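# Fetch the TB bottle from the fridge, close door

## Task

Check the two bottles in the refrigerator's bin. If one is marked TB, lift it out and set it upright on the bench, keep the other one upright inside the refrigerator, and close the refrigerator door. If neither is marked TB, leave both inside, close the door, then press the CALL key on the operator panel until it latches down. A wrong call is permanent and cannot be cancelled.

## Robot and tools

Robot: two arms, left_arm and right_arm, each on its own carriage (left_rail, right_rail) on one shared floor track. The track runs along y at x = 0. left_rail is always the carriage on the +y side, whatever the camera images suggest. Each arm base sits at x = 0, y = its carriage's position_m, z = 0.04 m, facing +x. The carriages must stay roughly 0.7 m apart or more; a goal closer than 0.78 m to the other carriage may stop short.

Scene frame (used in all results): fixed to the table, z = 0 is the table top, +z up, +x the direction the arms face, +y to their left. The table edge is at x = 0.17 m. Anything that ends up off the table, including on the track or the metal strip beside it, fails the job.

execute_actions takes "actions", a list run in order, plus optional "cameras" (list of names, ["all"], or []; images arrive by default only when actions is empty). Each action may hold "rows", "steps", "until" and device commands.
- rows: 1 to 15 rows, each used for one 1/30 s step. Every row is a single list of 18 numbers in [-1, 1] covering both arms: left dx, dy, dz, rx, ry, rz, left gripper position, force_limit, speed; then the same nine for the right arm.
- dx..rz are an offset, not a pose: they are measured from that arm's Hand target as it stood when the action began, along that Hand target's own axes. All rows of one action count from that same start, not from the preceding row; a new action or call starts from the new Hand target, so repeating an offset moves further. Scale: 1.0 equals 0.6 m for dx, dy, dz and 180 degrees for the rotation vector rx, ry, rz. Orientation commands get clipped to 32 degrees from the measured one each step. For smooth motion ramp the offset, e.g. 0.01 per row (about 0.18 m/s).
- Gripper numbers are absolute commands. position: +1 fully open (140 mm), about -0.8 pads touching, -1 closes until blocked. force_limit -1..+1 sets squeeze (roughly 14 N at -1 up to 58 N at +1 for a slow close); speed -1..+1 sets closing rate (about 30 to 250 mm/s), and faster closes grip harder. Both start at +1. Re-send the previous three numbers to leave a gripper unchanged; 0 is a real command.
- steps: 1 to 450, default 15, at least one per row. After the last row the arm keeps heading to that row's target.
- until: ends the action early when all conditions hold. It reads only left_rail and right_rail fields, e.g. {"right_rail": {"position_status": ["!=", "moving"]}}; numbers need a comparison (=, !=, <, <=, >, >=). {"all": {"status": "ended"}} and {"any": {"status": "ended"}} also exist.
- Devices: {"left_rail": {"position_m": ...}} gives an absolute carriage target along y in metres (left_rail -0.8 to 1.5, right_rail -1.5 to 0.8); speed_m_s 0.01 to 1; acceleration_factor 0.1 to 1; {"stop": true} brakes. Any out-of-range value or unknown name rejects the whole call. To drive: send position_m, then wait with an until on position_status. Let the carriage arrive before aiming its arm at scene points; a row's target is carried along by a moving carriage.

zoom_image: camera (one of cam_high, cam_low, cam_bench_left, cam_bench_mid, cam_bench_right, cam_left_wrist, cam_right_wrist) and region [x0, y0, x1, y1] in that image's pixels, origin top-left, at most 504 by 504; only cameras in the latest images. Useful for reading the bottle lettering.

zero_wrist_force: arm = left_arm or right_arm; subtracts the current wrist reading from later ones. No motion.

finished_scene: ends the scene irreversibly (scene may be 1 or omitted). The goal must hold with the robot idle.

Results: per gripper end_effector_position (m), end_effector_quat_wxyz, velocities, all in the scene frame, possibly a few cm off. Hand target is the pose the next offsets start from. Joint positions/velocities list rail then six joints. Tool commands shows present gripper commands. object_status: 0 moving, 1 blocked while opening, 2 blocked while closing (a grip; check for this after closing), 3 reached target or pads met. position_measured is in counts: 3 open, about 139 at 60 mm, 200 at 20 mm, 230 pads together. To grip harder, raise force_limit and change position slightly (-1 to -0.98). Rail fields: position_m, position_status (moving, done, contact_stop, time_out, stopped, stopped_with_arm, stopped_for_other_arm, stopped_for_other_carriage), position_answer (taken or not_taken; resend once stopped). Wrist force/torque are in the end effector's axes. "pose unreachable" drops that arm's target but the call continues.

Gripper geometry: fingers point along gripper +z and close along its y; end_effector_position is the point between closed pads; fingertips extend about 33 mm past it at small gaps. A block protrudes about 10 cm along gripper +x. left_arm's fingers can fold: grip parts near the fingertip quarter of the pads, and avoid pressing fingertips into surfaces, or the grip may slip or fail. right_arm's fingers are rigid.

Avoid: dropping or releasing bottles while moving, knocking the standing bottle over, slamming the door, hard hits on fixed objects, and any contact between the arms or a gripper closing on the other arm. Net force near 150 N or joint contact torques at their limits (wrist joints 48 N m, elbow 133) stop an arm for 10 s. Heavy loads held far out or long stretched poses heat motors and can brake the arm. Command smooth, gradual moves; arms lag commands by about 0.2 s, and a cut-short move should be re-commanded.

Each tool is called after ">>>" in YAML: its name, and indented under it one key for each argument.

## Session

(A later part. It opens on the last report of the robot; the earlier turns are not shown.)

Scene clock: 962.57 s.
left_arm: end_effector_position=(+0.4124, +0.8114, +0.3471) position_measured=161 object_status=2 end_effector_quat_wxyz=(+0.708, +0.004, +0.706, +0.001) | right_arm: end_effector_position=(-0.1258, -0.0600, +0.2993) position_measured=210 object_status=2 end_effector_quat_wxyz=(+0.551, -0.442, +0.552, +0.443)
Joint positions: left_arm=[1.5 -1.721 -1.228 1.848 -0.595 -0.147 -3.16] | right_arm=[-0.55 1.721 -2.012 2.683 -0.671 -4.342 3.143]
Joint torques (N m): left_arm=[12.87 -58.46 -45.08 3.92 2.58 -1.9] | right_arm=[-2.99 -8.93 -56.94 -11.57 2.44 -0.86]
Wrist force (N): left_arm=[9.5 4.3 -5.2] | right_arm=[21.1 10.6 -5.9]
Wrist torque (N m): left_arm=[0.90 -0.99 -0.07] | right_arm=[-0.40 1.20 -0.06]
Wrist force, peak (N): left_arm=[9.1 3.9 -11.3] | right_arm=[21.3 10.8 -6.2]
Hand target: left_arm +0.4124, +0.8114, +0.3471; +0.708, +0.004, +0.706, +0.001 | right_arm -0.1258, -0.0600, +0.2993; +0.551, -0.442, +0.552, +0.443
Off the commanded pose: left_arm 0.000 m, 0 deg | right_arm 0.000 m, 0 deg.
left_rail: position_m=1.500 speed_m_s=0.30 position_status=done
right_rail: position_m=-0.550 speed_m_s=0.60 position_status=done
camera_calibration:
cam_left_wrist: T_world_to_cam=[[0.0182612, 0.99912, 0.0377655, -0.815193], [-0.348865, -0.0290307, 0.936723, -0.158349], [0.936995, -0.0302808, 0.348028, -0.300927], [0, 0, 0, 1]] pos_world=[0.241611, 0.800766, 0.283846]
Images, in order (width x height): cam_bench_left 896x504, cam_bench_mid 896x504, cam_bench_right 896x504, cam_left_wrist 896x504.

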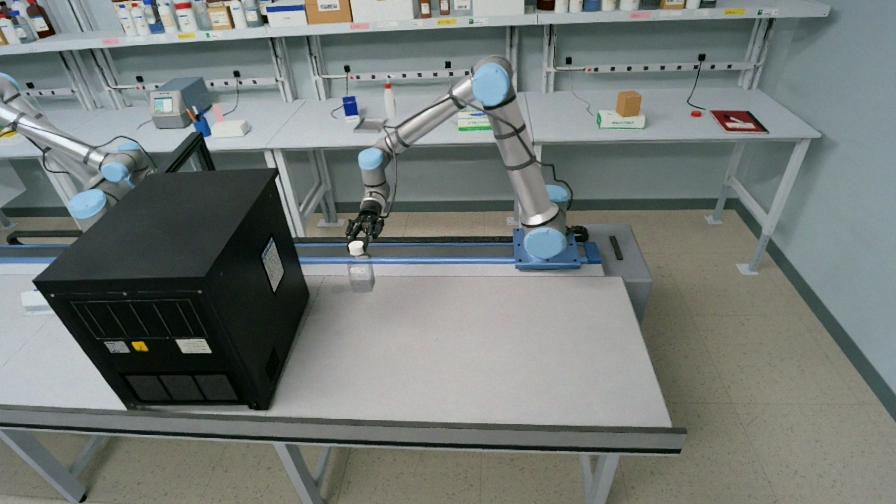

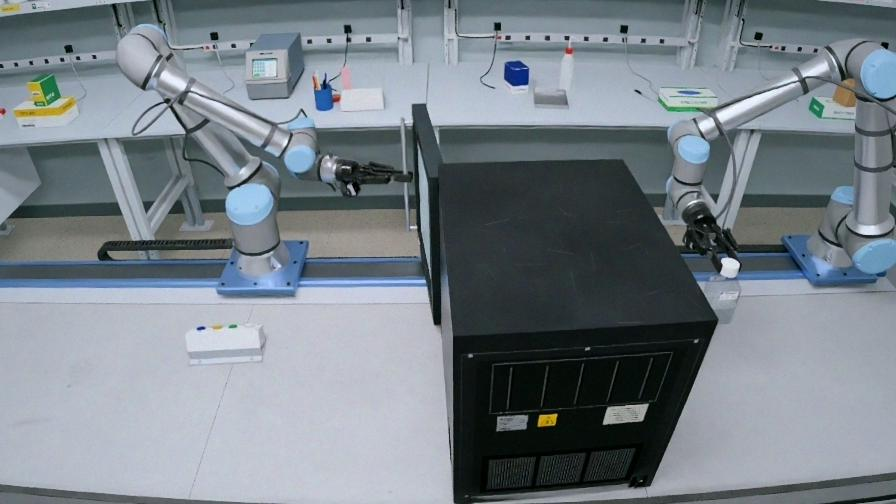

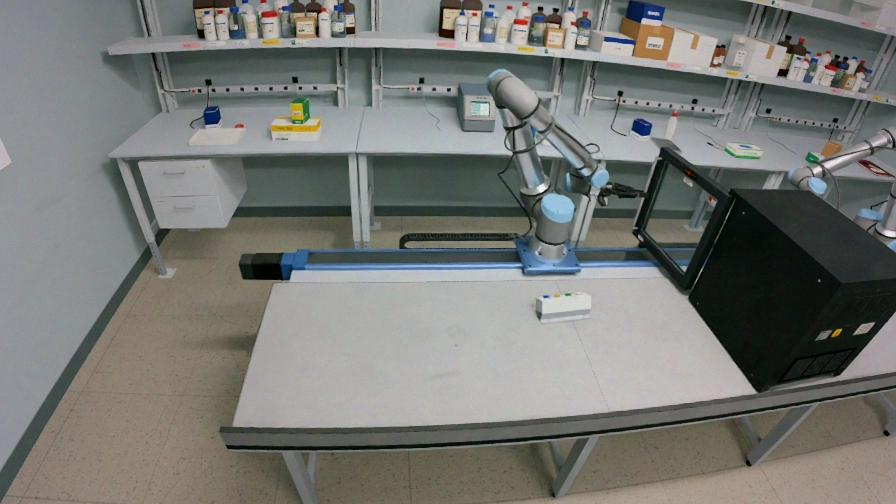

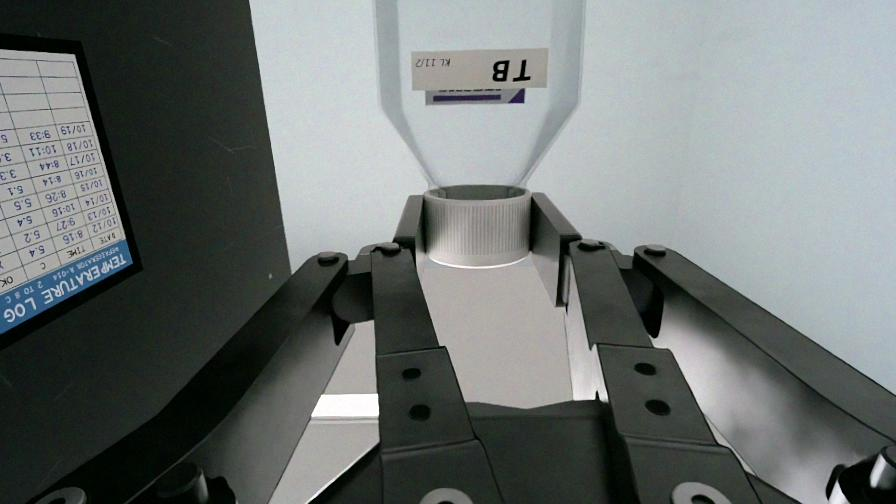

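>>> execute_actions:
  actions:
    - {"rows":[[0.02,0,0,0,0,0,-1,0,-1,0,0,0,0,0,0,-1,0,-1],[0.04,0,0,0,0,0,-1,0,-1,0,0,0,0,0,0,-1,0,-1],[0.07,0,0,0,0,0,-1,0,-1,0,0,0,0,0,0,-1,0,-1],[0.1,0,0,0,0,0,-1,0,-1,0,0,0,0,0,0,-1,0,-1],[0.13,0,0,0,0,0,-1,0,-1,0,0,0,0,0,0,-1,0,-1],[0.16,0,0,0,0,0,-1,0,-1,0,0,0,0,0,0,-1,0,-1],[0.19,0,0,0,0,0,-1,0,-1,0,0,0,0,0,0,-1,0,-1],[0.22,0,0,0,0,0,-1,0,-1,0,0,0,0,0,0,-1,0,-1],[0.24,0,0,0,0,0,-1,0,-1,0,0,0,0,0,0,-1,0,-1]],"steps":45}
  cameras: ["cam_left_wrist","cam_bench_left"]

>>> zoom_image:
  camera: "cam_bench_left"
  region: [300, 220, 480, 370]

Scene clock: 976.90 s.
left_arm: end_effector_position=(+0.4130, +0.8123, +0.2031) position_measured=161 object_status=2 end_effector_quat_wxyz=(+0.708, +0.004, +0.706, +0.001) | right_arm: end_effector_position=(-0.1258, -0.0600, +0.2993) position_measured=210 object_status=2 end_effector_quat_wxyz=(+0.551, -0.442, +0.552, +0.443)
Joint positions: left_arm=[1.5 -1.721 -1.062 1.924 -0.837 -0.146 -3.161] | right_arm=[-0.55 1.721 -2.012 2.683 -0.671 -4.342 3.143]
Joint torques (N m): left_arm=[12.35 -91.17 -24.38 -2.59 1.84 1.85] | right_arm=[-4.33 -9.45 -55.79 -11.42 2.15 -1.32]
Wrist force (N): left_arm=[9.5 4.1 -5.0] | right_arm=[21.0 10.4 -6.1]
Wrist torque (N m): left_arm=[0.85 -1.04 -0.29] | right_arm=[-0.44 1.20 -0.05]
Wrist force, peak (N): left_arm=[14.4 5.1 -5.0] | right_arm=[21.5 10.6 -6.1]
Hand target: left_arm +0.4130, +0.8123, +0.2031; +0.708, +0.004, +0.706, +0.001 | right_arm -0.1258, -0.0600, +0.2993; +0.551, -0.442, +0.552, +0.443
Off the commanded pose: left_arm 0.000 m, 0 deg | right_arm 0.000 m, 0 deg.
left_rail: position_m=1.500 speed_m_s=0.30 position_status=done
right_rail: position_m=-0.550 speed_m_s=0.60 position_status=done
camera_calibration:
cam_left_wrist: T_world_to_cam=[[0.0182565, 0.99912, 0.0377688, -0.810662], [-0.348953, -0.0290326, 0.936691, -0.0232325], [0.936963, -0.0302802, 0.348115, -0.251257], [0, 0, 0, 1]] pos_world=[0.242111, 0.801666, 0.139846]
Images, in order (width x height): cam_bench_left 896x504, cam_left_wrist 896x504.

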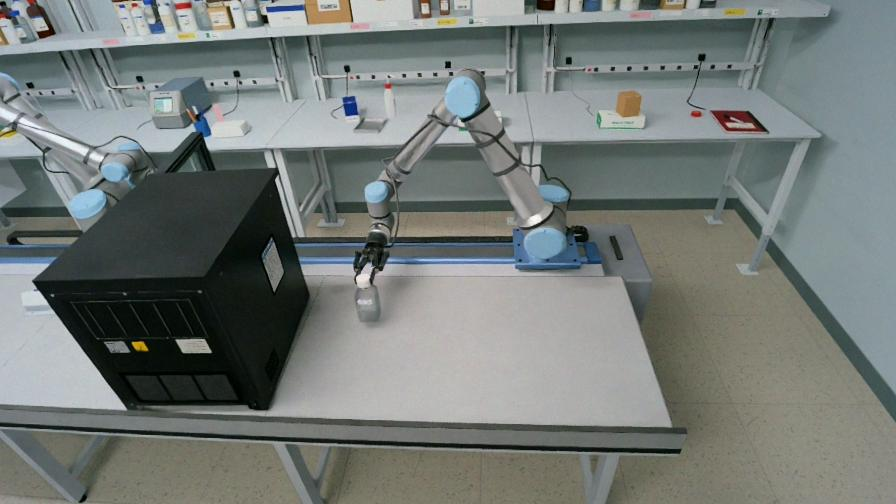

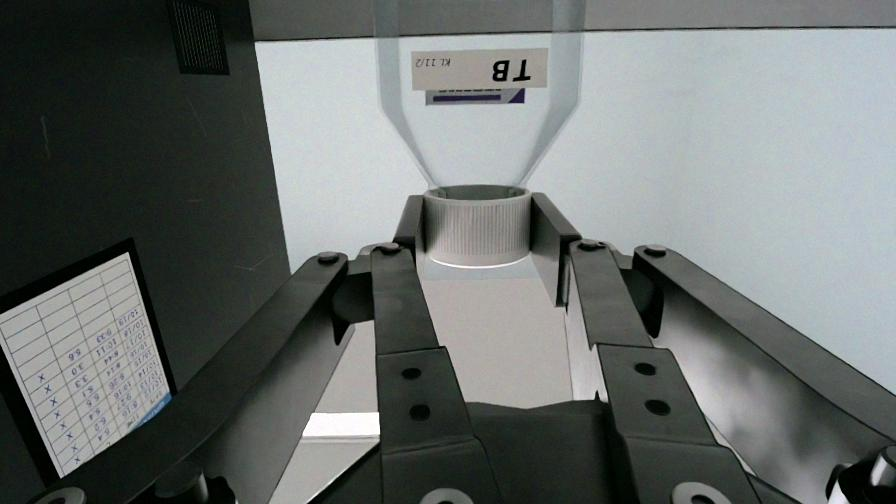

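Scaled by 2.800 from the camera's 896x504 image, which has a finer 1280x720 frame.

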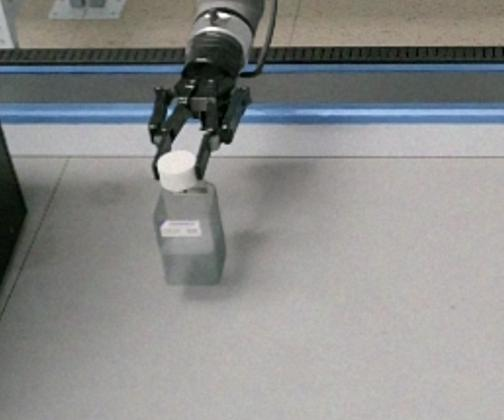

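>>> execute_actions:
  actions:
    - {"rows":[[0.008,0,0,0,0,0,-1,0,-1,0,0,0,0,0,0,-1,0,-1],[0.016,0,0,0,0,0,-1,0,-1,0,0,0,0,0,0,-1,0,-1]],"steps":20}

>>> execute_actions:
  actions:
    - {"rows":[[0.008,0,0,0,0,0,-1,0,-1,0,0,0,0,0,0,-1,0,-1],[0.016,0,0,0,0,0,-1,0,-1,0,0,0,0,0,0,-1,0,-1]],"steps":20}

>>> execute_actions:
  actions:
    - {"rows":[[0.008,0,0,0,0,0,-1,0,-1,0,0,0,0,0,0,-1,0,-1],[0.016,0,0,0,0,0,-1,0,-1,0,0,0,0,0,0,-1,0,-1]],"steps":20}
  cameras: ["cam_left_wrist"]

Scene clock: 991.40 s.
left_arm: end_effector_position=(+0.4130, +0.8124, +0.1935) position_measured=161 object_status=2 end_effector_quat_wxyz=(+0.708, +0.004, +0.706, +0.001) | right_arm: end_effector_position=(-0.1258, -0.0600, +0.2993) position_measured=210 object_status=2 end_effector_quat_wxyz=(+0.551, -0.442, +0.552, +0.443)
Joint positions: left_arm=[1.5 -1.721 -1.049 1.927 -0.852 -0.146 -3.161] | right_arm=[-0.55 1.721 -2.012 2.683 -0.671 -4.342 3.143]
Joint torques (N m): left_arm=[11.74 -63.92 -23.93 -2.38 2.79 2.49] | right_arm=[-2.81 -11.36 -55.82 -11.86 1.95 -1.19]
Wrist force (N): left_arm=[9.5 4.3 -4.9] | right_arm=[21.0 10.3 -6.2]
Wrist torque (N m): left_arm=[0.89 -1.01 -0.29] | right_arm=[-0.46 1.21 -0.05]
Wrist force, peak (N): left_arm=[10.9 4.6 -5.1] | right_arm=[21.4 10.5 -6.1]
Hand target: left_arm +0.4130, +0.8124, +0.1935; +0.708, +0.004, +0.706, +0.001 | right_arm -0.1258, -0.0600, +0.2993; +0.551, -0.442, +0.552, +0.443
Off the commanded pose: left_arm 0.000 m, 0 deg | right_arm 0.000 m, 0 deg.
left_rail: position_m=1.500 speed_m_s=0.30 position_status=done
right_rail: position_m=-0.550 speed_m_s=0.60 position_status=done

Scene clock: 992.27 s.
left_arm: end_effector_position=(+0.4130, +0.8124, +0.1839) position_measured=161 object_status=2 end_effector_quat_wxyz=(+0.708, +0.004, +0.706, +0.001) | right_arm: end_effector_position=(-0.1258, -0.0600, +0.2993) position_measured=210 object_status=2 end_effector_quat_wxyz=(+0.551, -0.442, +0.552, +0.443)
Joint positions: left_arm=[1.5 -1.721 -1.036 1.93 -0.868 -0.146 -3.161] | right_arm=[-0.55 1.721 -2.012 2.683 -0.671 -4.342 3.143]
Joint torques (N m): left_arm=[12.84 -66.26 -22.71 -2.36 2.29 1.84] | right_arm=[-4.72 -10.99 -54.82 -11.69 1.5 -1.27]
Wrist force (N): left_arm=[9.8 4.0 -5.2] | right_arm=[21.0 10.7 -6.2]
Wrist torque (N m): left_arm=[0.82 -1.08 -0.30] | right_arm=[-0.37 1.19 -0.06]
Wrist force, peak (N): left_arm=[10.5 4.3 -5.2] | right_arm=[21.2 10.9 -6.1]
Hand target: left_arm +0.4130, +0.8124, +0.1839; +0.708, +0.004, +0.706, +0.001 | right_arm -0.1258, -0.0600, +0.2993; +0.551, -0.442, +0.552, +0.443
Off the commanded pose: left_arm 0.000 m, 0 deg | right_arm 0.000 m, 0 deg.
left_rail: position_m=1.500 speed_m_s=0.30 position_status=done
right_rail: position_m=-0.550 speed_m_s=0.60 position_status=done

Scene clock: 993.13 s.
left_arm: end_effector_position=(+0.4131, +0.8125, +0.1743) position_measured=161 object_status=2 end_effector_quat_wxyz=(+0.708, +0.004, +0.706, +0.001) | right_arm: end_effector_position=(-0.1258, -0.0600, +0.2993) position_measured=210 object_status=2 end_effector_quat_wxyz=(+0.551, -0.442, +0.552, +0.443)
Joint positions: left_arm=[1.5 -1.721 -1.023 1.932 -0.883 -0.146 -3.161] | right_arm=[-0.55 1.721 -2.012 2.683 -0.671 -4.342 3.143]
Joint torques (N m): left_arm=[12.34 -64.96 -22.3 -2.48 2.57 1.58] | right_arm=[-2.31 -10.77 -56.09 -11.39 2.02 -1.14]
Wrist force (N): left_arm=[9.4 4.2 -5.2] | right_arm=[20.8 10.5 -5.8]
Wrist torque (N m): left_arm=[0.87 -1.00 -0.29] | right_arm=[-0.41 1.23 -0.05]
Wrist force, peak (N): left_arm=[10.4 3.9 -5.0] | right_arm=[21.2 10.6 -6.6]
Hand target: left_arm +0.4131, +0.8125, +0.1743; +0.708, +0.004, +0.706, +0.001 | right_arm -0.1258, -0.0600, +0.2993; +0.551, -0.442, +0.552, +0.443
Off the commanded pose: left_arm 0.000 m, 0 deg | right_arm 0.000 m, 0 deg.
left_rail: position_m=1.500 speed_m_s=0.30 position_status=done
right_rail: position_m=-0.550 speed_m_s=0.60 position_status=done
camera_calibration:
cam_left_wrist: T_world_to_cam=[[0.0182567, 0.99912, 0.0377682, -0.809776], [-0.348953, -0.0290319, 0.936691, 0.00378432], [0.936963, -0.0302802, 0.348115, -0.241319], [0, 0, 0, 1]] pos_world=[0.242211, 0.801866, 0.111046]
Images, in order (width x height): cam_left_wrist 896x504.

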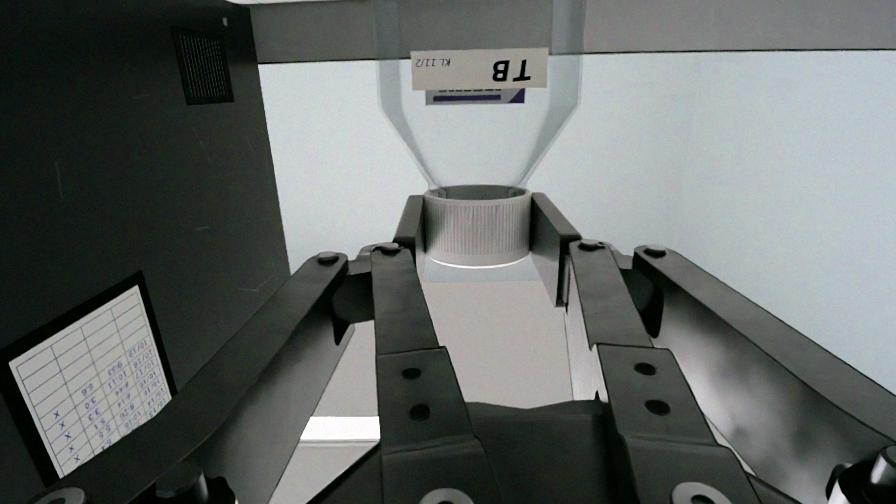

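>>> execute_actions:
  actions:
    - {"rows":[[0.005,0,0,0,0,0,-1,0,-1,0,0,0,0,0,0,-1,0,-1],[0.01,0,0,0,0,0,-1,0,-1,0,0,0,0,0,0,-1,0,-1]],"steps":15}

>>> execute_actions:
  actions:
    - {"rows":[[0.005,0,0,0,0,0,-1,0,-1,0,0,0,0,0,0,-1,0,-1],[0.01,0,0,0,0,0,-1,0,-1,0,0,0,0,0,0,-1,0,-1]],"steps":15}

>>> execute_actions:
  actions:
    - {"rows":[[0.005,0,0,0,0,0,-1,0,-1,0,0,0,0,0,0,-1,0,-1],[0.01,0,0,0,0,0,-1,0,-1,0,0,0,0,0,0,-1,0,-1]],"steps":15}
  cameras: ["cam_left_wrist","cam_bench_left"]

>>> zoom_image:
  camera: "cam_bench_left"
  region: [300, 220, 480, 370]

Scene clock: 1003.87 s.
left_arm: end_effector_position=(+0.4131, +0.8125, +0.1683) position_measured=161 object_status=2 end_effector_quat_wxyz=(+0.708, +0.004, +0.706, +0.001) | right_arm: end_effector_position=(-0.1258, -0.0600, +0.2993) position_measured=210 object_status=2 end_effector_quat_wxyz=(+0.551, -0.442, +0.552, +0.443)
Joint positions: left_arm=[1.5 -1.721 -1.015 1.933 -0.893 -0.146 -3.161] | right_arm=[-0.55 1.721 -2.012 2.683 -0.671 -4.342 3.143]
Joint torques (N m): left_arm=[11.4 -65.14 -21.47 -2.38 2.19 2.26] | right_arm=[-2.9 -10.06 -56.4 -11.96 2.47 -1.56]
Wrist force (N): left_arm=[9.7 4.1 -5.1] | right_arm=[20.9 10.4 -5.9]
Wrist torque (N m): left_arm=[0.86 -1.06 -0.25] | right_arm=[-0.43 1.23 -0.05]
Wrist force, peak (N): left_arm=[10.2 4.0 -5.1] | right_arm=[21.5 10.6 -6.3]
Hand target: left_arm +0.4131, +0.8125, +0.1683; +0.708, +0.004, +0.706, +0.001 | right_arm -0.1258, -0.0600, +0.2993; +0.551, -0.442, +0.552, +0.443
Off the commanded pose: left_arm 0.000 m, 0 deg | right_arm 0.000 m, 0 deg.
left_rail: position_m=1.500 speed_m_s=0.30 position_status=done
right_rail: position_m=-0.550 speed_m_s=0.60 position_status=done

Scene clock: 1004.57 s.
left_arm: end_effector_position=(+0.4131, +0.8126, +0.1623) position_measured=161 object_status=2 end_effector_quat_wxyz=(+0.708, +0.004, +0.706, +0.001) | right_arm: end_effector_position=(-0.1258, -0.0600, +0.2993) position_measured=210 object_status=2 end_effector_quat_wxyz=(+0.551, -0.442, +0.552, +0.443)
Joint positions: left_arm=[1.5 -1.721 -1.006 1.935 -0.902 -0.146 -3.161] | right_arm=[-0.55 1.721 -2.012 2.683 -0.671 -4.342 3.143]
Joint torques (N m): left_arm=[0.35 -47.97 -17.76 -4.44 3.32 1.83] | right_arm=[-3.49 -13.51 -54.94 -11.92 2.08 -1.58]
Wrist force (N): left_arm=[-21.4 8.8 -0.4] | right_arm=[20.8 10.1 -5.8]
Wrist torque (N m): left_arm=[0.73 -1.85 -0.22] | right_arm=[-0.49 1.25 -0.05]
Wrist force, peak (N): left_arm=[-23.1 9.2 -0.1] | right_arm=[21.2 10.7 -6.0]
Hand target: left_arm +0.4131, +0.8126, +0.1623; +0.708, +0.004, +0.706, +0.001 | right_arm -0.1258, -0.0600, +0.2993; +0.551, -0.442, +0.552, +0.443
Off the commanded pose: left_arm 0.000 m, 0 deg | right_arm 0.000 m, 0 deg.
left_rail: position_m=1.500 speed_m_s=0.30 position_status=done
right_rail: position_m=-0.550 speed_m_s=0.60 position_status=done

Scene clock: 1005.27 s.
left_arm: end_effector_position=(+0.4131, +0.8126, +0.1563) position_measured=161 object_status=2 end_effector_quat_wxyz=(+0.708, +0.004, +0.706, +0.001) | right_arm: end_effector_position=(-0.1258, -0.0600, +0.2993) position_measured=210 object_status=2 end_effector_quat_wxyz=(+0.551, -0.442, +0.552, +0.443)
Joint positions: left_arm=[1.5 -1.721 -0.998 1.936 -0.912 -0.146 -3.161] | right_arm=[-0.55 1.721 -2.012 2.683 -0.671 -4.342 3.143]
Joint torques (N m): left_arm=[-2.28 -48.34 -15.88 -4.51 3.82 2.06] | right_arm=[-2.45 -9.45 -55.65 -11.73 1.92 -1.27]
Wrist force (N): left_arm=[-20.2 9.4 -0.1] | right_arm=[20.9 10.2 -5.8]
Wrist torque (N m): left_arm=[0.73 -1.89 -0.20] | right_arm=[-0.48 1.22 -0.05]
Wrist force, peak (N): left_arm=[-21.1 9.3 -0.1] | right_arm=[21.4 10.3 -6.6]
Hand target: left_arm +0.4131, +0.8126, +0.1563; +0.708, +0.004, +0.706, +0.001 | right_arm -0.1258, -0.0600, +0.2993; +0.551, -0.442, +0.552, +0.443
Off the commanded pose: left_arm 0.000 m, 0 deg | right_arm 0.000 m, 0 deg.
left_rail: position_m=1.500 speed_m_s=0.30 position_status=done
right_rail: position_m=-0.550 speed_m_s=0.60 position_status=done
camera_calibration:
cam_left_wrist: T_world_to_cam=[[0.0182565, 0.99912, 0.0377688, -0.809202], [-0.348953, -0.0290326, 0.936691, 0.0205894], [0.936963, -0.0302802, 0.348115, -0.235178], [0, 0, 0, 1]] pos_world=[0.242311, 0.801966, 0.0931459]
Images, in order (width x height): cam_bench_left 896x504, cam_left_wrist 896x504.

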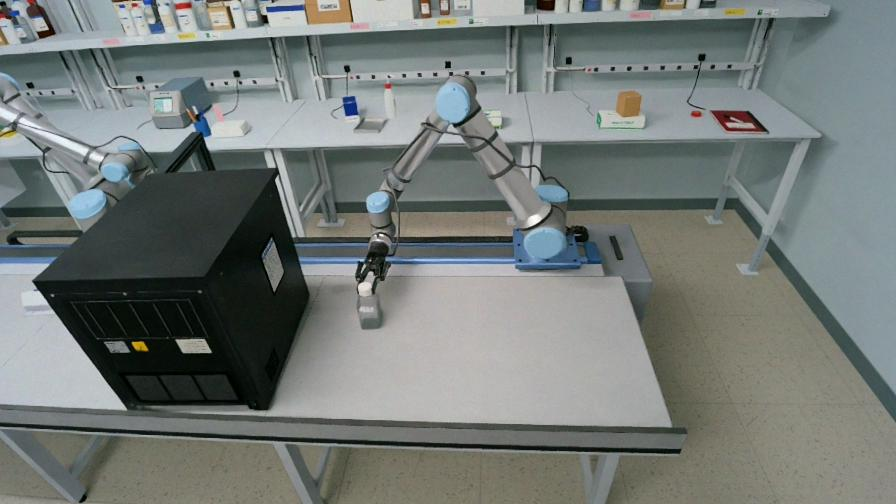

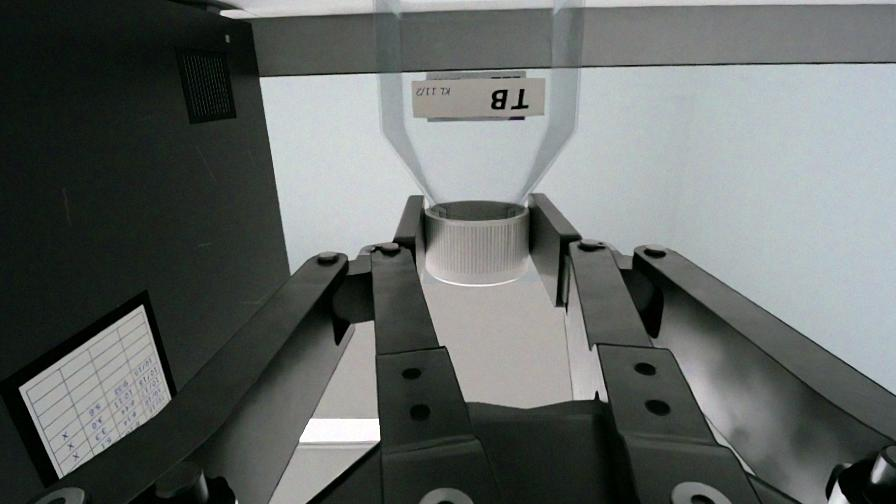

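Scaled by 2.800 from the camera's 896x504 image, which has a finer 1280x720 frame.

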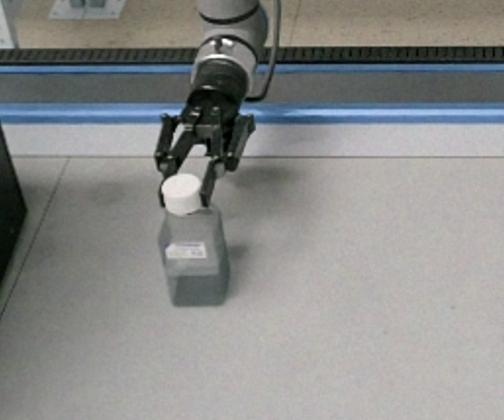

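>>> execute_actions:
  actions:
    - {"rows":[[-0.003,0,0,0,0,0,-1,0,-1,0,0,0,0,0,0,-1,0,-1]],"steps":15}
    - {"rows":[[0,0,0,0,0,0,0.05,0,-1,0,0,0,0,0,0,-1,0,-1]],"steps":50}
  cameras: ["cam_left_wrist","cam_bench_left"]

>>> zoom_image:
  camera: "cam_bench_left"
  region: [300, 220, 480, 370]

Scene clock: 1016.73 s.
left_arm: end_effector_position=(+0.4131, +0.8126, +0.1581) position_measured=123 object_status=3 end_effector_quat_wxyz=(+0.708, +0.004, +0.706, +0.001) | right_arm: end_effector_position=(-0.1258, -0.0600, +0.2993) position_measured=210 object_status=2 end_effector_quat_wxyz=(+0.551, -0.442, +0.552, +0.443)
Joint positions: left_arm=[1.5 -1.721 -1.001 1.935 -0.909 -0.146 -3.161] | right_arm=[-0.55 1.721 -2.012 2.683 -0.671 -4.342 3.143]
Joint torques (N m): left_arm=[3.26 -87.4 -31.08 2.9 -1.55 -2.09] | right_arm=[-4.42 -9.69 -55.53 -11.74 1.9 -1.2]
Wrist force (N): left_arm=[6.6 4.4 -4.1] | right_arm=[21.0 10.5 -6.0]
Wrist torque (N m): left_arm=[0.91 -1.34 -0.28] | right_arm=[-0.42 1.20 -0.05]
Wrist force, peak (N): left_arm=[-20.6 9.7 -0.1] | right_arm=[21.4 10.7 -6.5]
Hand target: left_arm +0.4131, +0.8126, +0.1581; +0.708, +0.004, +0.706, +0.001 | right_arm -0.1258, -0.0600, +0.2993; +0.551, -0.442, +0.552, +0.443
Off the commanded pose: left_arm 0.000 m, 0 deg | right_arm 0.000 m, 0 deg.
left_rail: position_m=1.500 speed_m_s=0.30 position_status=done
right_rail: position_m=-0.550 speed_m_s=0.60 position_status=done
camera_calibration:
cam_left_wrist: T_world_to_cam=[[0.0182577, 0.99912, 0.0377657, -0.809266], [-0.348953, -0.0290293, 0.936691, 0.0189944], [0.936962, -0.0302802, 0.348115, -0.23577], [0, 0, 0, 1]] pos_world=[0.242311, 0.801966, 0.0948459]
Images, in order (width x height): cam_bench_left 896x504, cam_left_wrist 896x504.

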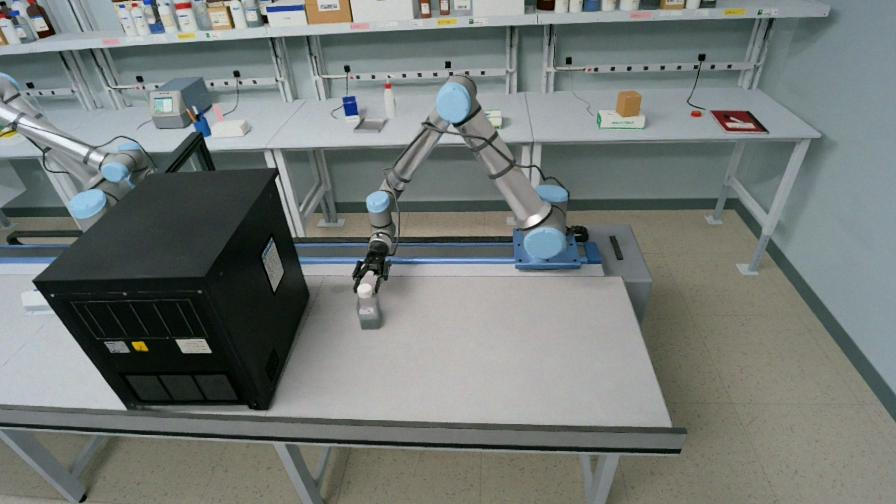

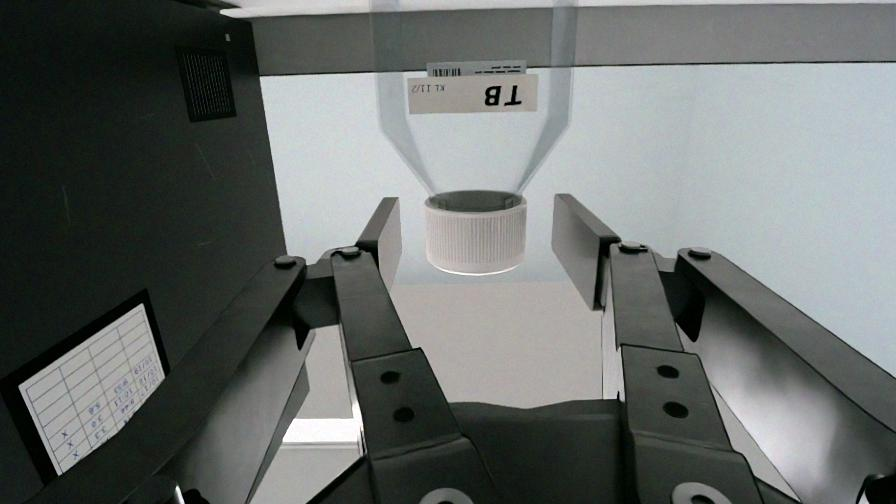

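Scaled by 2.800 from the camera's 896x504 image, which has a finer 1280x720 frame.

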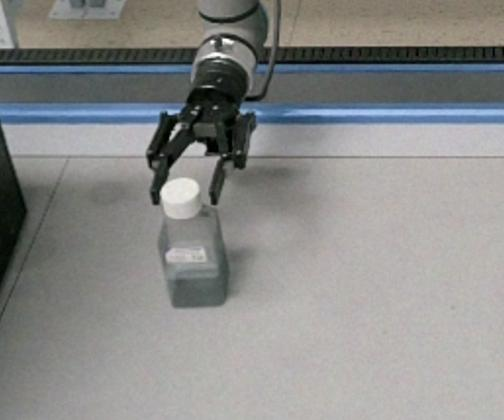

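>>> execute_actions:
  actions:
    - {"rows":[[0,0,-0.01,0,0,0,0.05,0,-1,0,0,0,0,0,0,-1,0,-1],[0,0,-0.03,0,0,0,0.05,0,-1,0,0,0,0,0,0,-1,0,-1],[0,0,-0.06,0,0,0,0.05,0,-1,0,0,0,0,0,0,-1,0,-1],[0,0,-0.09,0,0,0,0.05,0,-1,0,0,0,0,0,0,-1,0,-1],[0,0,-0.12,0,0,0,0.05,0,-1,0,0,0,0,0,0,-1,0,-1],[0,0,-0.16,0,0,0,0.05,0,-1,0,0,0,0,0,0,-1,0,-1],[0,0,-0.2,0,0,0,0.05,0,-1,0,0,0,0,0,0,-1,0,-1]],"steps":30}
    - {"rows":[[-0.03,0,-0.03,0,0,0,0.05,0,-1,0,0,0,0,0,0,-1,0,-1],[-0.07,0,-0.07,0,0,0,0.05,0,-1,0,0,0,0,0,0,-1,0,-1],[-0.11,0,-0.11,0,0,0,0.05,0,-1,0,0,0,0,0,0,-1,0,-1],[-0.15,0,-0.15,0,0,0,0.05,0,-1,0,0,0,0,0,0,-1,0,-1],[-0.2,0,-0.2,0,0,0,0.05,0,-1,0,0,0,0,0,0,-1,0,-1]],"steps":40}
    - {"rows":[[0,0,0,0,0,0,0.05,0,-1,0,0.0276,0.0595,0.0139,0,0,-1,0,-1]],"steps":13}
    - {"rows":[[0,0,0,0,0,0,0.05,0,-1,0,0.025,0.0605,0.0139,0,0,-1,0,-1]],"steps":13}
    - {"rows":[[0,0,0,0,0,0,0.05,0,-1,0,0.0223,0.0614,0.0139,0,0,-1,0,-1]],"steps":13}
    - {"rows":[[0,0,0,0,0,0,0.05,0,-1,0,0.0196,0.0622,0.0139,0,0,-1,0,-1]],"steps":20}
  cameras: ["cam_left_wrist","cam_bench_left","cam_bench_mid"]

Scene clock: 1040.07 s.
left_arm: end_effector_position=(+0.1727, +0.8129, +0.2772) position_measured=123 object_status=3 end_effector_quat_wxyz=(+0.708, +0.004, +0.706, +0.001) | right_arm: end_effector_position=(-0.1390, +0.0955, +0.2994) position_measured=210 object_status=2 end_effector_quat_wxyz=(+0.588, -0.392, +0.589, +0.393)
Joint positions: left_arm=[1.5 -2.06 -1.136 1.864 -0.721 -0.485 -3.142] | right_arm=[-0.55 1.835 -1.577 2.387 -0.81 -4.054 3.143]
Joint torques (N m): left_arm=[-11.79 -85.04 -39.72 4.46 -1.75 -1.92] | right_arm=[-22.86 0.33 -13.18 4.65 17.11 -3.3]
Wrist force (N): left_arm=[6.3 4.7 -3.9] | right_arm=[-32.2 37.7 -13.2]
Wrist torque (N m): left_arm=[0.99 -1.28 -0.07] | right_arm=[-0.23 0.54 -0.04]
Wrist force, peak (N): left_arm=[12.7 6.2 1.3] | right_arm=[-32.1 48.8 -36.8]
Hand target: left_arm +0.1727, +0.8129, +0.2772; +0.708, +0.004, +0.706, +0.001 | right_arm -0.1390, +0.0956, +0.2994; +0.588, -0.392, +0.589, +0.393
Off the commanded pose: left_arm 0.000 m, 0 deg | right_arm 0.000 m, 0 deg.
left_rail: position_m=1.500 speed_m_s=0.30 position_status=done
right_rail: position_m=-0.550 speed_m_s=0.60 position_status=done
camera_calibration:
cam_left_wrist: T_world_to_cam=[[0.0182577, 0.99912, 0.0377657, -0.809573], [-0.348953, -0.0290293, 0.936691, -0.176483], [0.936962, -0.0302802, 0.348115, -0.0518852], [0, 0, 0, 1]] pos_world=[0.00181124, 0.802166, 0.213946]
Images, in order (width x height): cam_bench_left 896x504, cam_bench_mid 896x504, cam_left_wrist 896x504.

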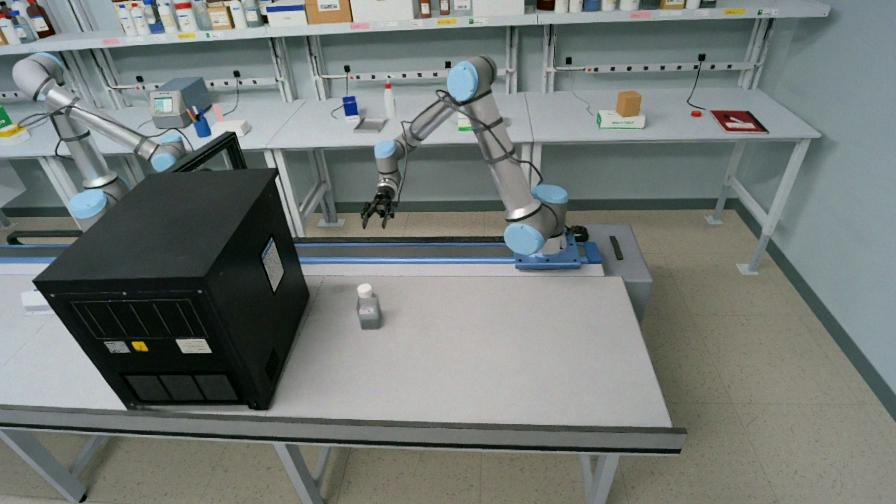

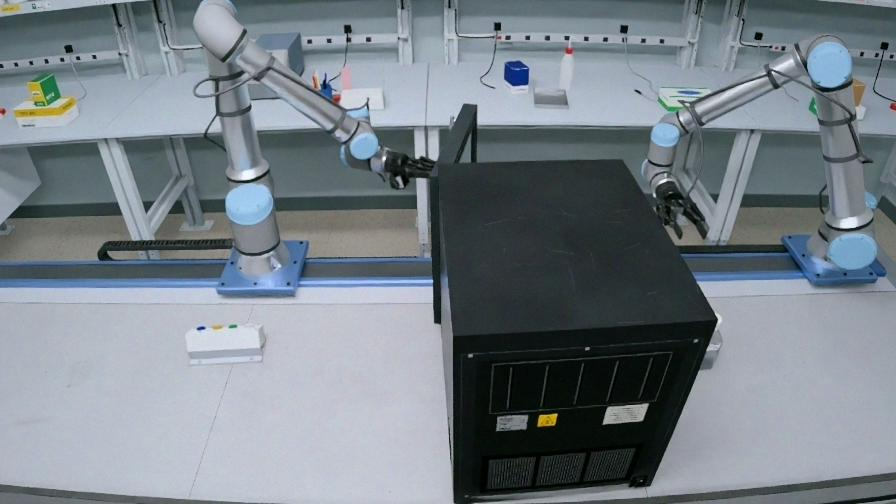

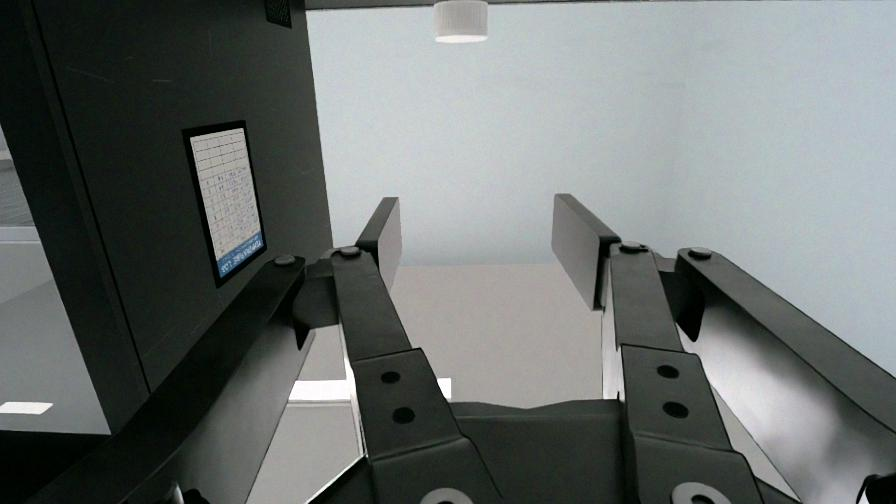

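>>> execute_actions:
  actions:
    - {"rows":[[0,0,0,0,0,0,0.05,0,-1,0,0.019,0.0629,0.0139,0,0,-1,0,-1]],"steps":13}
    - {"rows":[[0,0,0,0,0,0,0.05,0,-1,0,0.0149,0.0634,0.0139,0,0,-1,0,-1]],"steps":13}
    - {"rows":[[0,0,0,0,0,0,0.05,0,-1,0,0.0119,0.0638,0.0139,0,0,-1,0,-1]],"steps":13}
    - {"rows":[[0,0,0,0,0,0,0.05,0,-1,0,0.0091,0.0641,0.0139,0,0,-1,0,-1]],"steps":13}
    - {"rows":[[0,0,0,0,0,0,0.05,0,-1,0,0.0063,0.0643,0.0139,0,0,-1,0,-1]],"steps":13}

Scene clock: 1050.60 s.
left_arm: end_effector_position=(+0.1727, +0.8129, +0.2772) position_measured=123 object_status=3 end_effector_quat_wxyz=(+0.708, +0.004, +0.706, +0.001) | right_arm: end_effector_position=(-0.0833, +0.2806, +0.2993) position_measured=210 object_status=2 end_effector_quat_wxyz=(+0.627, -0.326, +0.628, +0.326)
Joint positions: left_arm=[1.5 -2.06 -1.136 1.864 -0.721 -0.485 -3.142] | right_arm=[-0.55 1.754 -1.282 2.029 -0.747 -3.917 3.144]
Joint torques (N m): left_arm=[-10.28 -86.18 -39.12 4.61 -1.79 -2.11] | right_arm=[0.99 -28.68 -34.34 4.36 -4.19 1.9]
Wrist force (N): left_arm=[6.5 4.9 -3.7] | right_arm=[-20.4 -19.5 0.0]
Wrist torque (N m): left_arm=[1.04 -1.34 -0.07] | right_arm=[-0.06 0.60 -0.17]
Wrist force, peak (N): left_arm=[6.7 5.0 -3.9] | right_arm=[-29.5 58.9 -24.2]
Hand target: left_arm +0.1727, +0.8129, +0.2772; +0.708, +0.004, +0.706, +0.001 | right_arm -0.0834, +0.2808, +0.2993; +0.627, -0.326, +0.628, +0.326
Off the commanded pose: left_arm 0.000 m, 0 deg | right_arm 0.000 m, 0 deg.
left_rail: position_m=1.500 speed_m_s=0.30 position_status=done
right_rail: position_m=-0.550 speed_m_s=0.60 position_status=done

Good. θ=50 now; continue.

>>> execute_actions:
  actions:
    - {"rows":[[0,0,0,0,0,0,0.05,0,-1,0,0.0025,0.0644,0.0139,0,0,-1,0,-1]],"steps":13}
    - {"rows":[[0,0,0,0,0,0,0.05,0,-1,0,-0.0003,0.0643,0.0139,0,0,-1,0,-1]],"steps":13}
    - {"rows":[[0,0,0,0,0,0,0.05,0,-1,0,-0.003,0.0641,0.0139,0,0,-1,0,-1]],"steps":13}
    - {"rows":[[0,0,0,0,0,0,0.05,0,-1,0,-0.0058,0.0638,0.0139,0,0,-1,0,-1]],"steps":13}
    - {"rows":[[0,0,0,0,0,0,0.05,0,-1,0,-0.0086,0.0634,0.0139,0,0,-1,0,-1]],"steps":13}

Scene clock: 1067.57 s.
left_arm: end_effector_position=(+0.1727, +0.8129, +0.2772) position_measured=123 object_status=3 end_effector_quat_wxyz=(+0.708, +0.004, +0.706, +0.001) | right_arm: end_effector_position=(+0.0465, +0.4208, +0.2991) position_measured=210 object_status=2 end_effector_quat_wxyz=(+0.659, -0.255, +0.660, +0.256)
Joint positions: left_arm=[1.5 -2.06 -1.136 1.864 -0.721 -0.485 -3.142] | right_arm=[-0.55 1.612 -1.077 1.716 -0.637 -3.84 3.144]
Joint torques (N m): left_arm=[-11.74 -87.41 -39.24 4.17 -1.36 -1.42] | right_arm=[-46.95 -46.05 -10.04 13.42 24.54 2.23]
Wrist force (N): left_arm=[6.4 4.8 -3.6] | right_arm=[-23.4 59.5 6.0]
Wrist torque (N m): left_arm=[1.00 -1.30 -0.07] | right_arm=[0.10 0.69 -0.05]
Wrist force, peak (N): left_arm=[6.8 5.0 -3.9] | right_arm=[-23.3 82.7 11.2]
Hand target: left_arm +0.1727, +0.8129, +0.2772; +0.708, +0.004, +0.706, +0.001 | right_arm +0.0466, +0.4210, +0.2992; +0.659, -0.255, +0.660, +0.256
Off the commanded pose: left_arm 0.000 m, 0 deg | right_arm 0.000 m, 0 deg.
left_rail: position_m=1.500 speed_m_s=0.30 position_status=done
right_rail: position_m=-0.550 speed_m_s=0.60 position_status=done

>>> execute_actions:
  actions:
    - {"rows":[[0,0,0,0,0,0,0.05,0,-1,0,0.0035,0,0,0,0,-1,0,-1]],"steps":8}
    - {"rows":[[0,0,0,0,0,0,0.05,0,-1,0,-0.01,0.0628,0.0139,0,0,-1,0,-1]],"steps":13}
    - {"rows":[[0,0,0,0,0,0,0.05,0,-1,0,-0.0127,0.0621,0.0139,0,0,-1,0,-1]],"steps":13}

>>> execute_actions:
  actions:
    - {"rows":[[0,0,0,0,0,0,0.05,0,-1,0,-0.0154,0.0614,0.0139,0,0,-1,0,-1]],"steps":13}
    - {"rows":[[0,0,0,0,0,0,0.05,0,-1,0,-0.0185,0.0604,0.0139,0,0,-1,0,-1]],"steps":20}

Scene clock: 1076.87 s.
left_arm: end_effector_position=(+0.1727, +0.8129, +0.2772) position_measured=123 object_status=3 end_effector_quat_wxyz=(+0.708, +0.004, +0.706, +0.001) | right_arm: end_effector_position=(+0.1104, +0.4614, +0.2990) position_measured=210 object_status=2 end_effector_quat_wxyz=(+0.669, -0.226, +0.670, +0.227)
Joint positions: left_arm=[1.5 -2.06 -1.136 1.864 -0.721 -0.485 -3.142] | right_arm=[-0.55 1.553 -1.006 1.599 -0.591 -3.811 3.144]
Joint torques (N m): left_arm=[-9.68 -85.31 -39.33 4.64 -1.24 -1.75] | right_arm=[-4.97 -48.03 -33.78 6.24 0.69 1.84]
Wrist force (N): left_arm=[6.5 4.7 -3.7] | right_arm=[-23.8 -6.0 -3.0]
Wrist torque (N m): left_arm=[0.98 -1.33 -0.07] | right_arm=[0.05 0.58 -0.14]
Wrist force, peak (N): left_arm=[6.8 4.8 -3.9] | right_arm=[-22.8 59.3 5.8]
Hand target: left_arm +0.1727, +0.8129, +0.2772; +0.708, +0.004, +0.706, +0.001 | right_arm +0.1105, +0.4616, +0.2991; +0.669, -0.226, +0.670, +0.227
Off the commanded pose: left_arm 0.000 m, 0 deg | right_arm 0.000 m, 0 deg.
left_rail: position_m=1.500 speed_m_s=0.30 position_status=done
right_rail: position_m=-0.550 speed_m_s=0.60 position_status=done

Scene clock: 1078.17 s.
left_arm: end_effector_position=(+0.1727, +0.8129, +0.2772) position_measured=123 object_status=3 end_effector_quat_wxyz=(+0.708, +0.004, +0.706, +0.001) | right_arm: end_effector_position=(+0.1814, +0.4882, +0.2990) position_measured=210 object_status=2 end_effector_quat_wxyz=(+0.679, -0.197, +0.680, +0.197)
Joint positions: left_arm=[1.5 -2.06 -1.136 1.864 -0.721 -0.485 -3.142] | right_arm=[-0.55 1.491 -0.947 1.498 -0.548 -3.786 3.144]
Joint torques (N m): left_arm=[-12.08 -85.37 -38.32 4.48 -1.57 -1.34] | right_arm=[-13.25 -54.25 -30.38 7.52 6.08 1.89]
Wrist force (N): left_arm=[6.5 4.8 -3.7] | right_arm=[-21.1 9.2 1.0]
Wrist torque (N m): left_arm=[1.01 -1.33 -0.07] | right_arm=[0.08 0.63 -0.04]
Wrist force, peak (N): left_arm=[6.6 4.9 -3.9] | right_arm=[-20.5 37.9 12.0]
Hand target: left_arm +0.1727, +0.8129, +0.2772; +0.708, +0.004, +0.706, +0.001 | right_arm +0.1815, +0.4883, +0.2990; +0.679, -0.197, +0.680, +0.197
Off the commanded pose: left_arm 0.000 m, 0 deg | right_arm 0.000 m, 0 deg.
left_rail: position_m=1.500 speed_m_s=0.30 position_status=done
right_rail: position_m=-0.550 speed_m_s=0.60 position_status=done

>>> execute_actions:
  actions:
    - {"rows":[[0,0,0,0,0,0,0.05,0,-1,0,-0.0105,0.03,0.007,0,0,-1,0,-1]],"steps":15}
    - {"rows":[[0,0,0,0,0,0,0.05,0,-1,0,-0.0107,0.0294,0.007,0,0,-1,0,-1]],"steps":25}
  cameras: ["cam_right_wrist","cam_left_wrist"]

Scene clock: 1085.50 s.
left_arm: end_effector_position=(+0.1727, +0.8129, +0.2772) position_measured=123 object_status=3 end_effector_quat_wxyz=(+0.708, +0.004, +0.706, +0.001) | right_arm: end_effector_position=(+0.2184, +0.4962, +0.2989) position_measured=210 object_status=2 end_effector_quat_wxyz=(+0.683, -0.182, +0.684, +0.182)
Joint positions: left_arm=[1.5 -2.06 -1.136 1.864 -0.721 -0.485 -3.142] | right_arm=[-0.55 1.459 -0.922 1.454 -0.53 -3.774 3.144]
Joint torques (N m): left_arm=[-9.77 -85.77 -38.13 4.15 -1.52 -1.4] | right_arm=[-33.8 -65.34 -17.3 11.87 19.28 1.65]
Wrist force (N): left_arm=[6.8 4.7 -3.6] | right_arm=[-16.9 49.3 14.3]
Wrist torque (N m): left_arm=[0.99 -1.40 -0.07] | right_arm=[0.21 0.68 -0.03]
Wrist force, peak (N): left_arm=[6.9 4.6 -3.9] | right_arm=[-16.9 49.3 14.3]
Hand target: left_arm +0.1727, +0.8129, +0.2772; +0.708, +0.004, +0.706, +0.001 | right_arm +0.2185, +0.4961, +0.2989; +0.683, -0.182, +0.684, +0.182
Off the commanded pose: left_arm 0.000 m, 0 deg | right_arm 0.000 m, 0 deg.
left_rail: position_m=1.500 speed_m_s=0.30 position_status=done
right_rail: position_m=-0.550 speed_m_s=0.60 position_status=done
camera_calibration:
cam_left_wrist: T_world_to_cam=[[0.0182577, 0.99912, 0.0377657, -0.809573], [-0.348953, -0.0290293, 0.936691, -0.176483], [0.936962, -0.0302802, 0.348115, -0.0518852], [0, 0, 0, 1]] pos_world=[0.00181124, 0.802166, 0.213946]
cam_right_wrist: T_world_to_cam=[[-0.501405, 0.863997, -0.0458414, -0.302076], [-0.350749, -0.154546, 0.923629, -0.132034], [0.790929, 0.479191, 0.380536, -0.340801], [0, 0, 0, 1]] pos_world=[0.0717762, 0.403896, 0.23779]
Images, in order (width x height): cam_left_wrist 896x504, cam_right_wrist 896x504.

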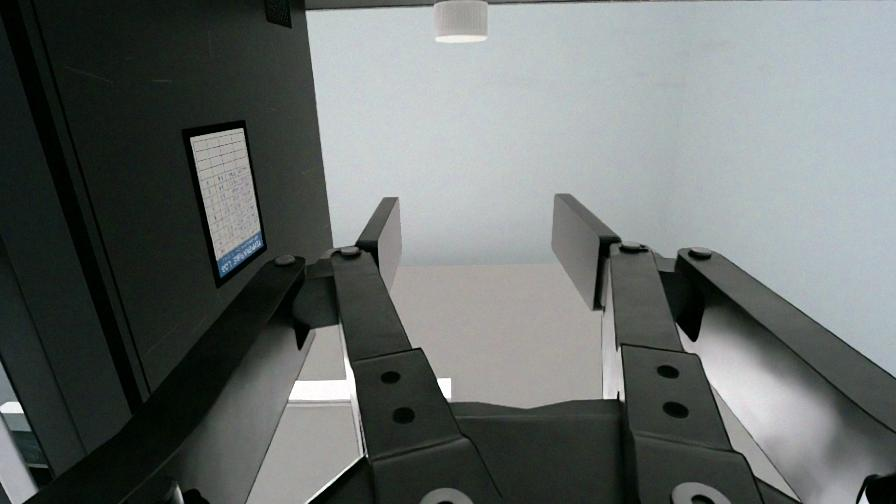

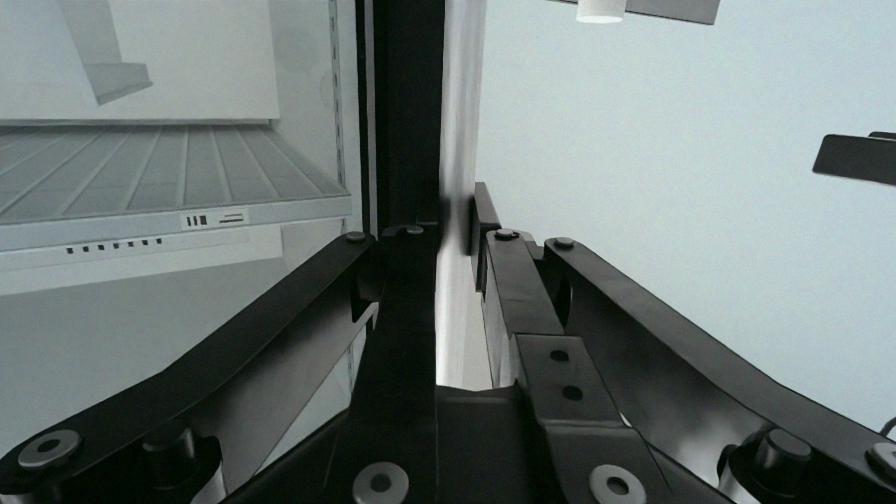

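>>> execute_actions:
  actions:
    - {"rows":[[0,0,0,0,0,0,0.05,0,-1,0,0.003,0.005,0,0,0,-1,0,-1]],"steps":15}
    - {"rows":[[0,0,0,0,0,0,0.05,0,-1,0,0,0.004,0,0,0,-1,0,-1]],"steps":15}
    - {"rows":[[0,0,0,0,0,0,0.05,0,-1,0,0,0,0,0,0,-1,0,-1]],"steps":5}

Scene clock: 1092.87 s.
left_arm: end_effector_position=(+0.1727, +0.8129, +0.2772) position_measured=123 object_status=3 end_effector_quat_wxyz=(+0.708, +0.004, +0.706, +0.001) | right_arm: end_effector_position=(+0.2223, +0.5003, +0.2989) position_measured=210 object_status=2 end_effector_quat_wxyz=(+0.683, -0.182, +0.684, +0.182)
Joint positions: left_arm=[1.5 -2.06 -1.136 1.864 -0.721 -0.485 -3.142] | right_arm=[-0.55 1.455 -0.916 1.444 -0.525 -3.778 3.144]
Joint torques (N m): left_arm=[-10.16 -84.84 -38.41 4.15 -1.49 -1.33] | right_arm=[31.14 -44.55 -55.33 -1.98 -30.54 -0.77]
Wrist force (N): left_arm=[6.3 4.8 -3.8] | right_arm=[-27.7 -71.2 -21.9]
Wrist torque (N m): left_arm=[1.00 -1.28 -0.07] | right_arm=[-0.22 0.60 -0.30]
Wrist force, peak (N): left_arm=[6.7 4.8 -4.0] | right_arm=[-27.7 -71.2 -21.9]
Hand target: left_arm +0.1727, +0.8129, +0.2772; +0.708, +0.004, +0.706, +0.001 | right_arm +0.2223, +0.5004, +0.2989; +0.683, -0.182, +0.684, +0.182
Off the commanded pose: left_arm 0.000 m, 0 deg | right_arm 0.000 m, 0 deg.
left_rail: position_m=1.500 speed_m_s=0.30 position_status=done
right_rail: position_m=-0.550 speed_m_s=0.60 position_status=done


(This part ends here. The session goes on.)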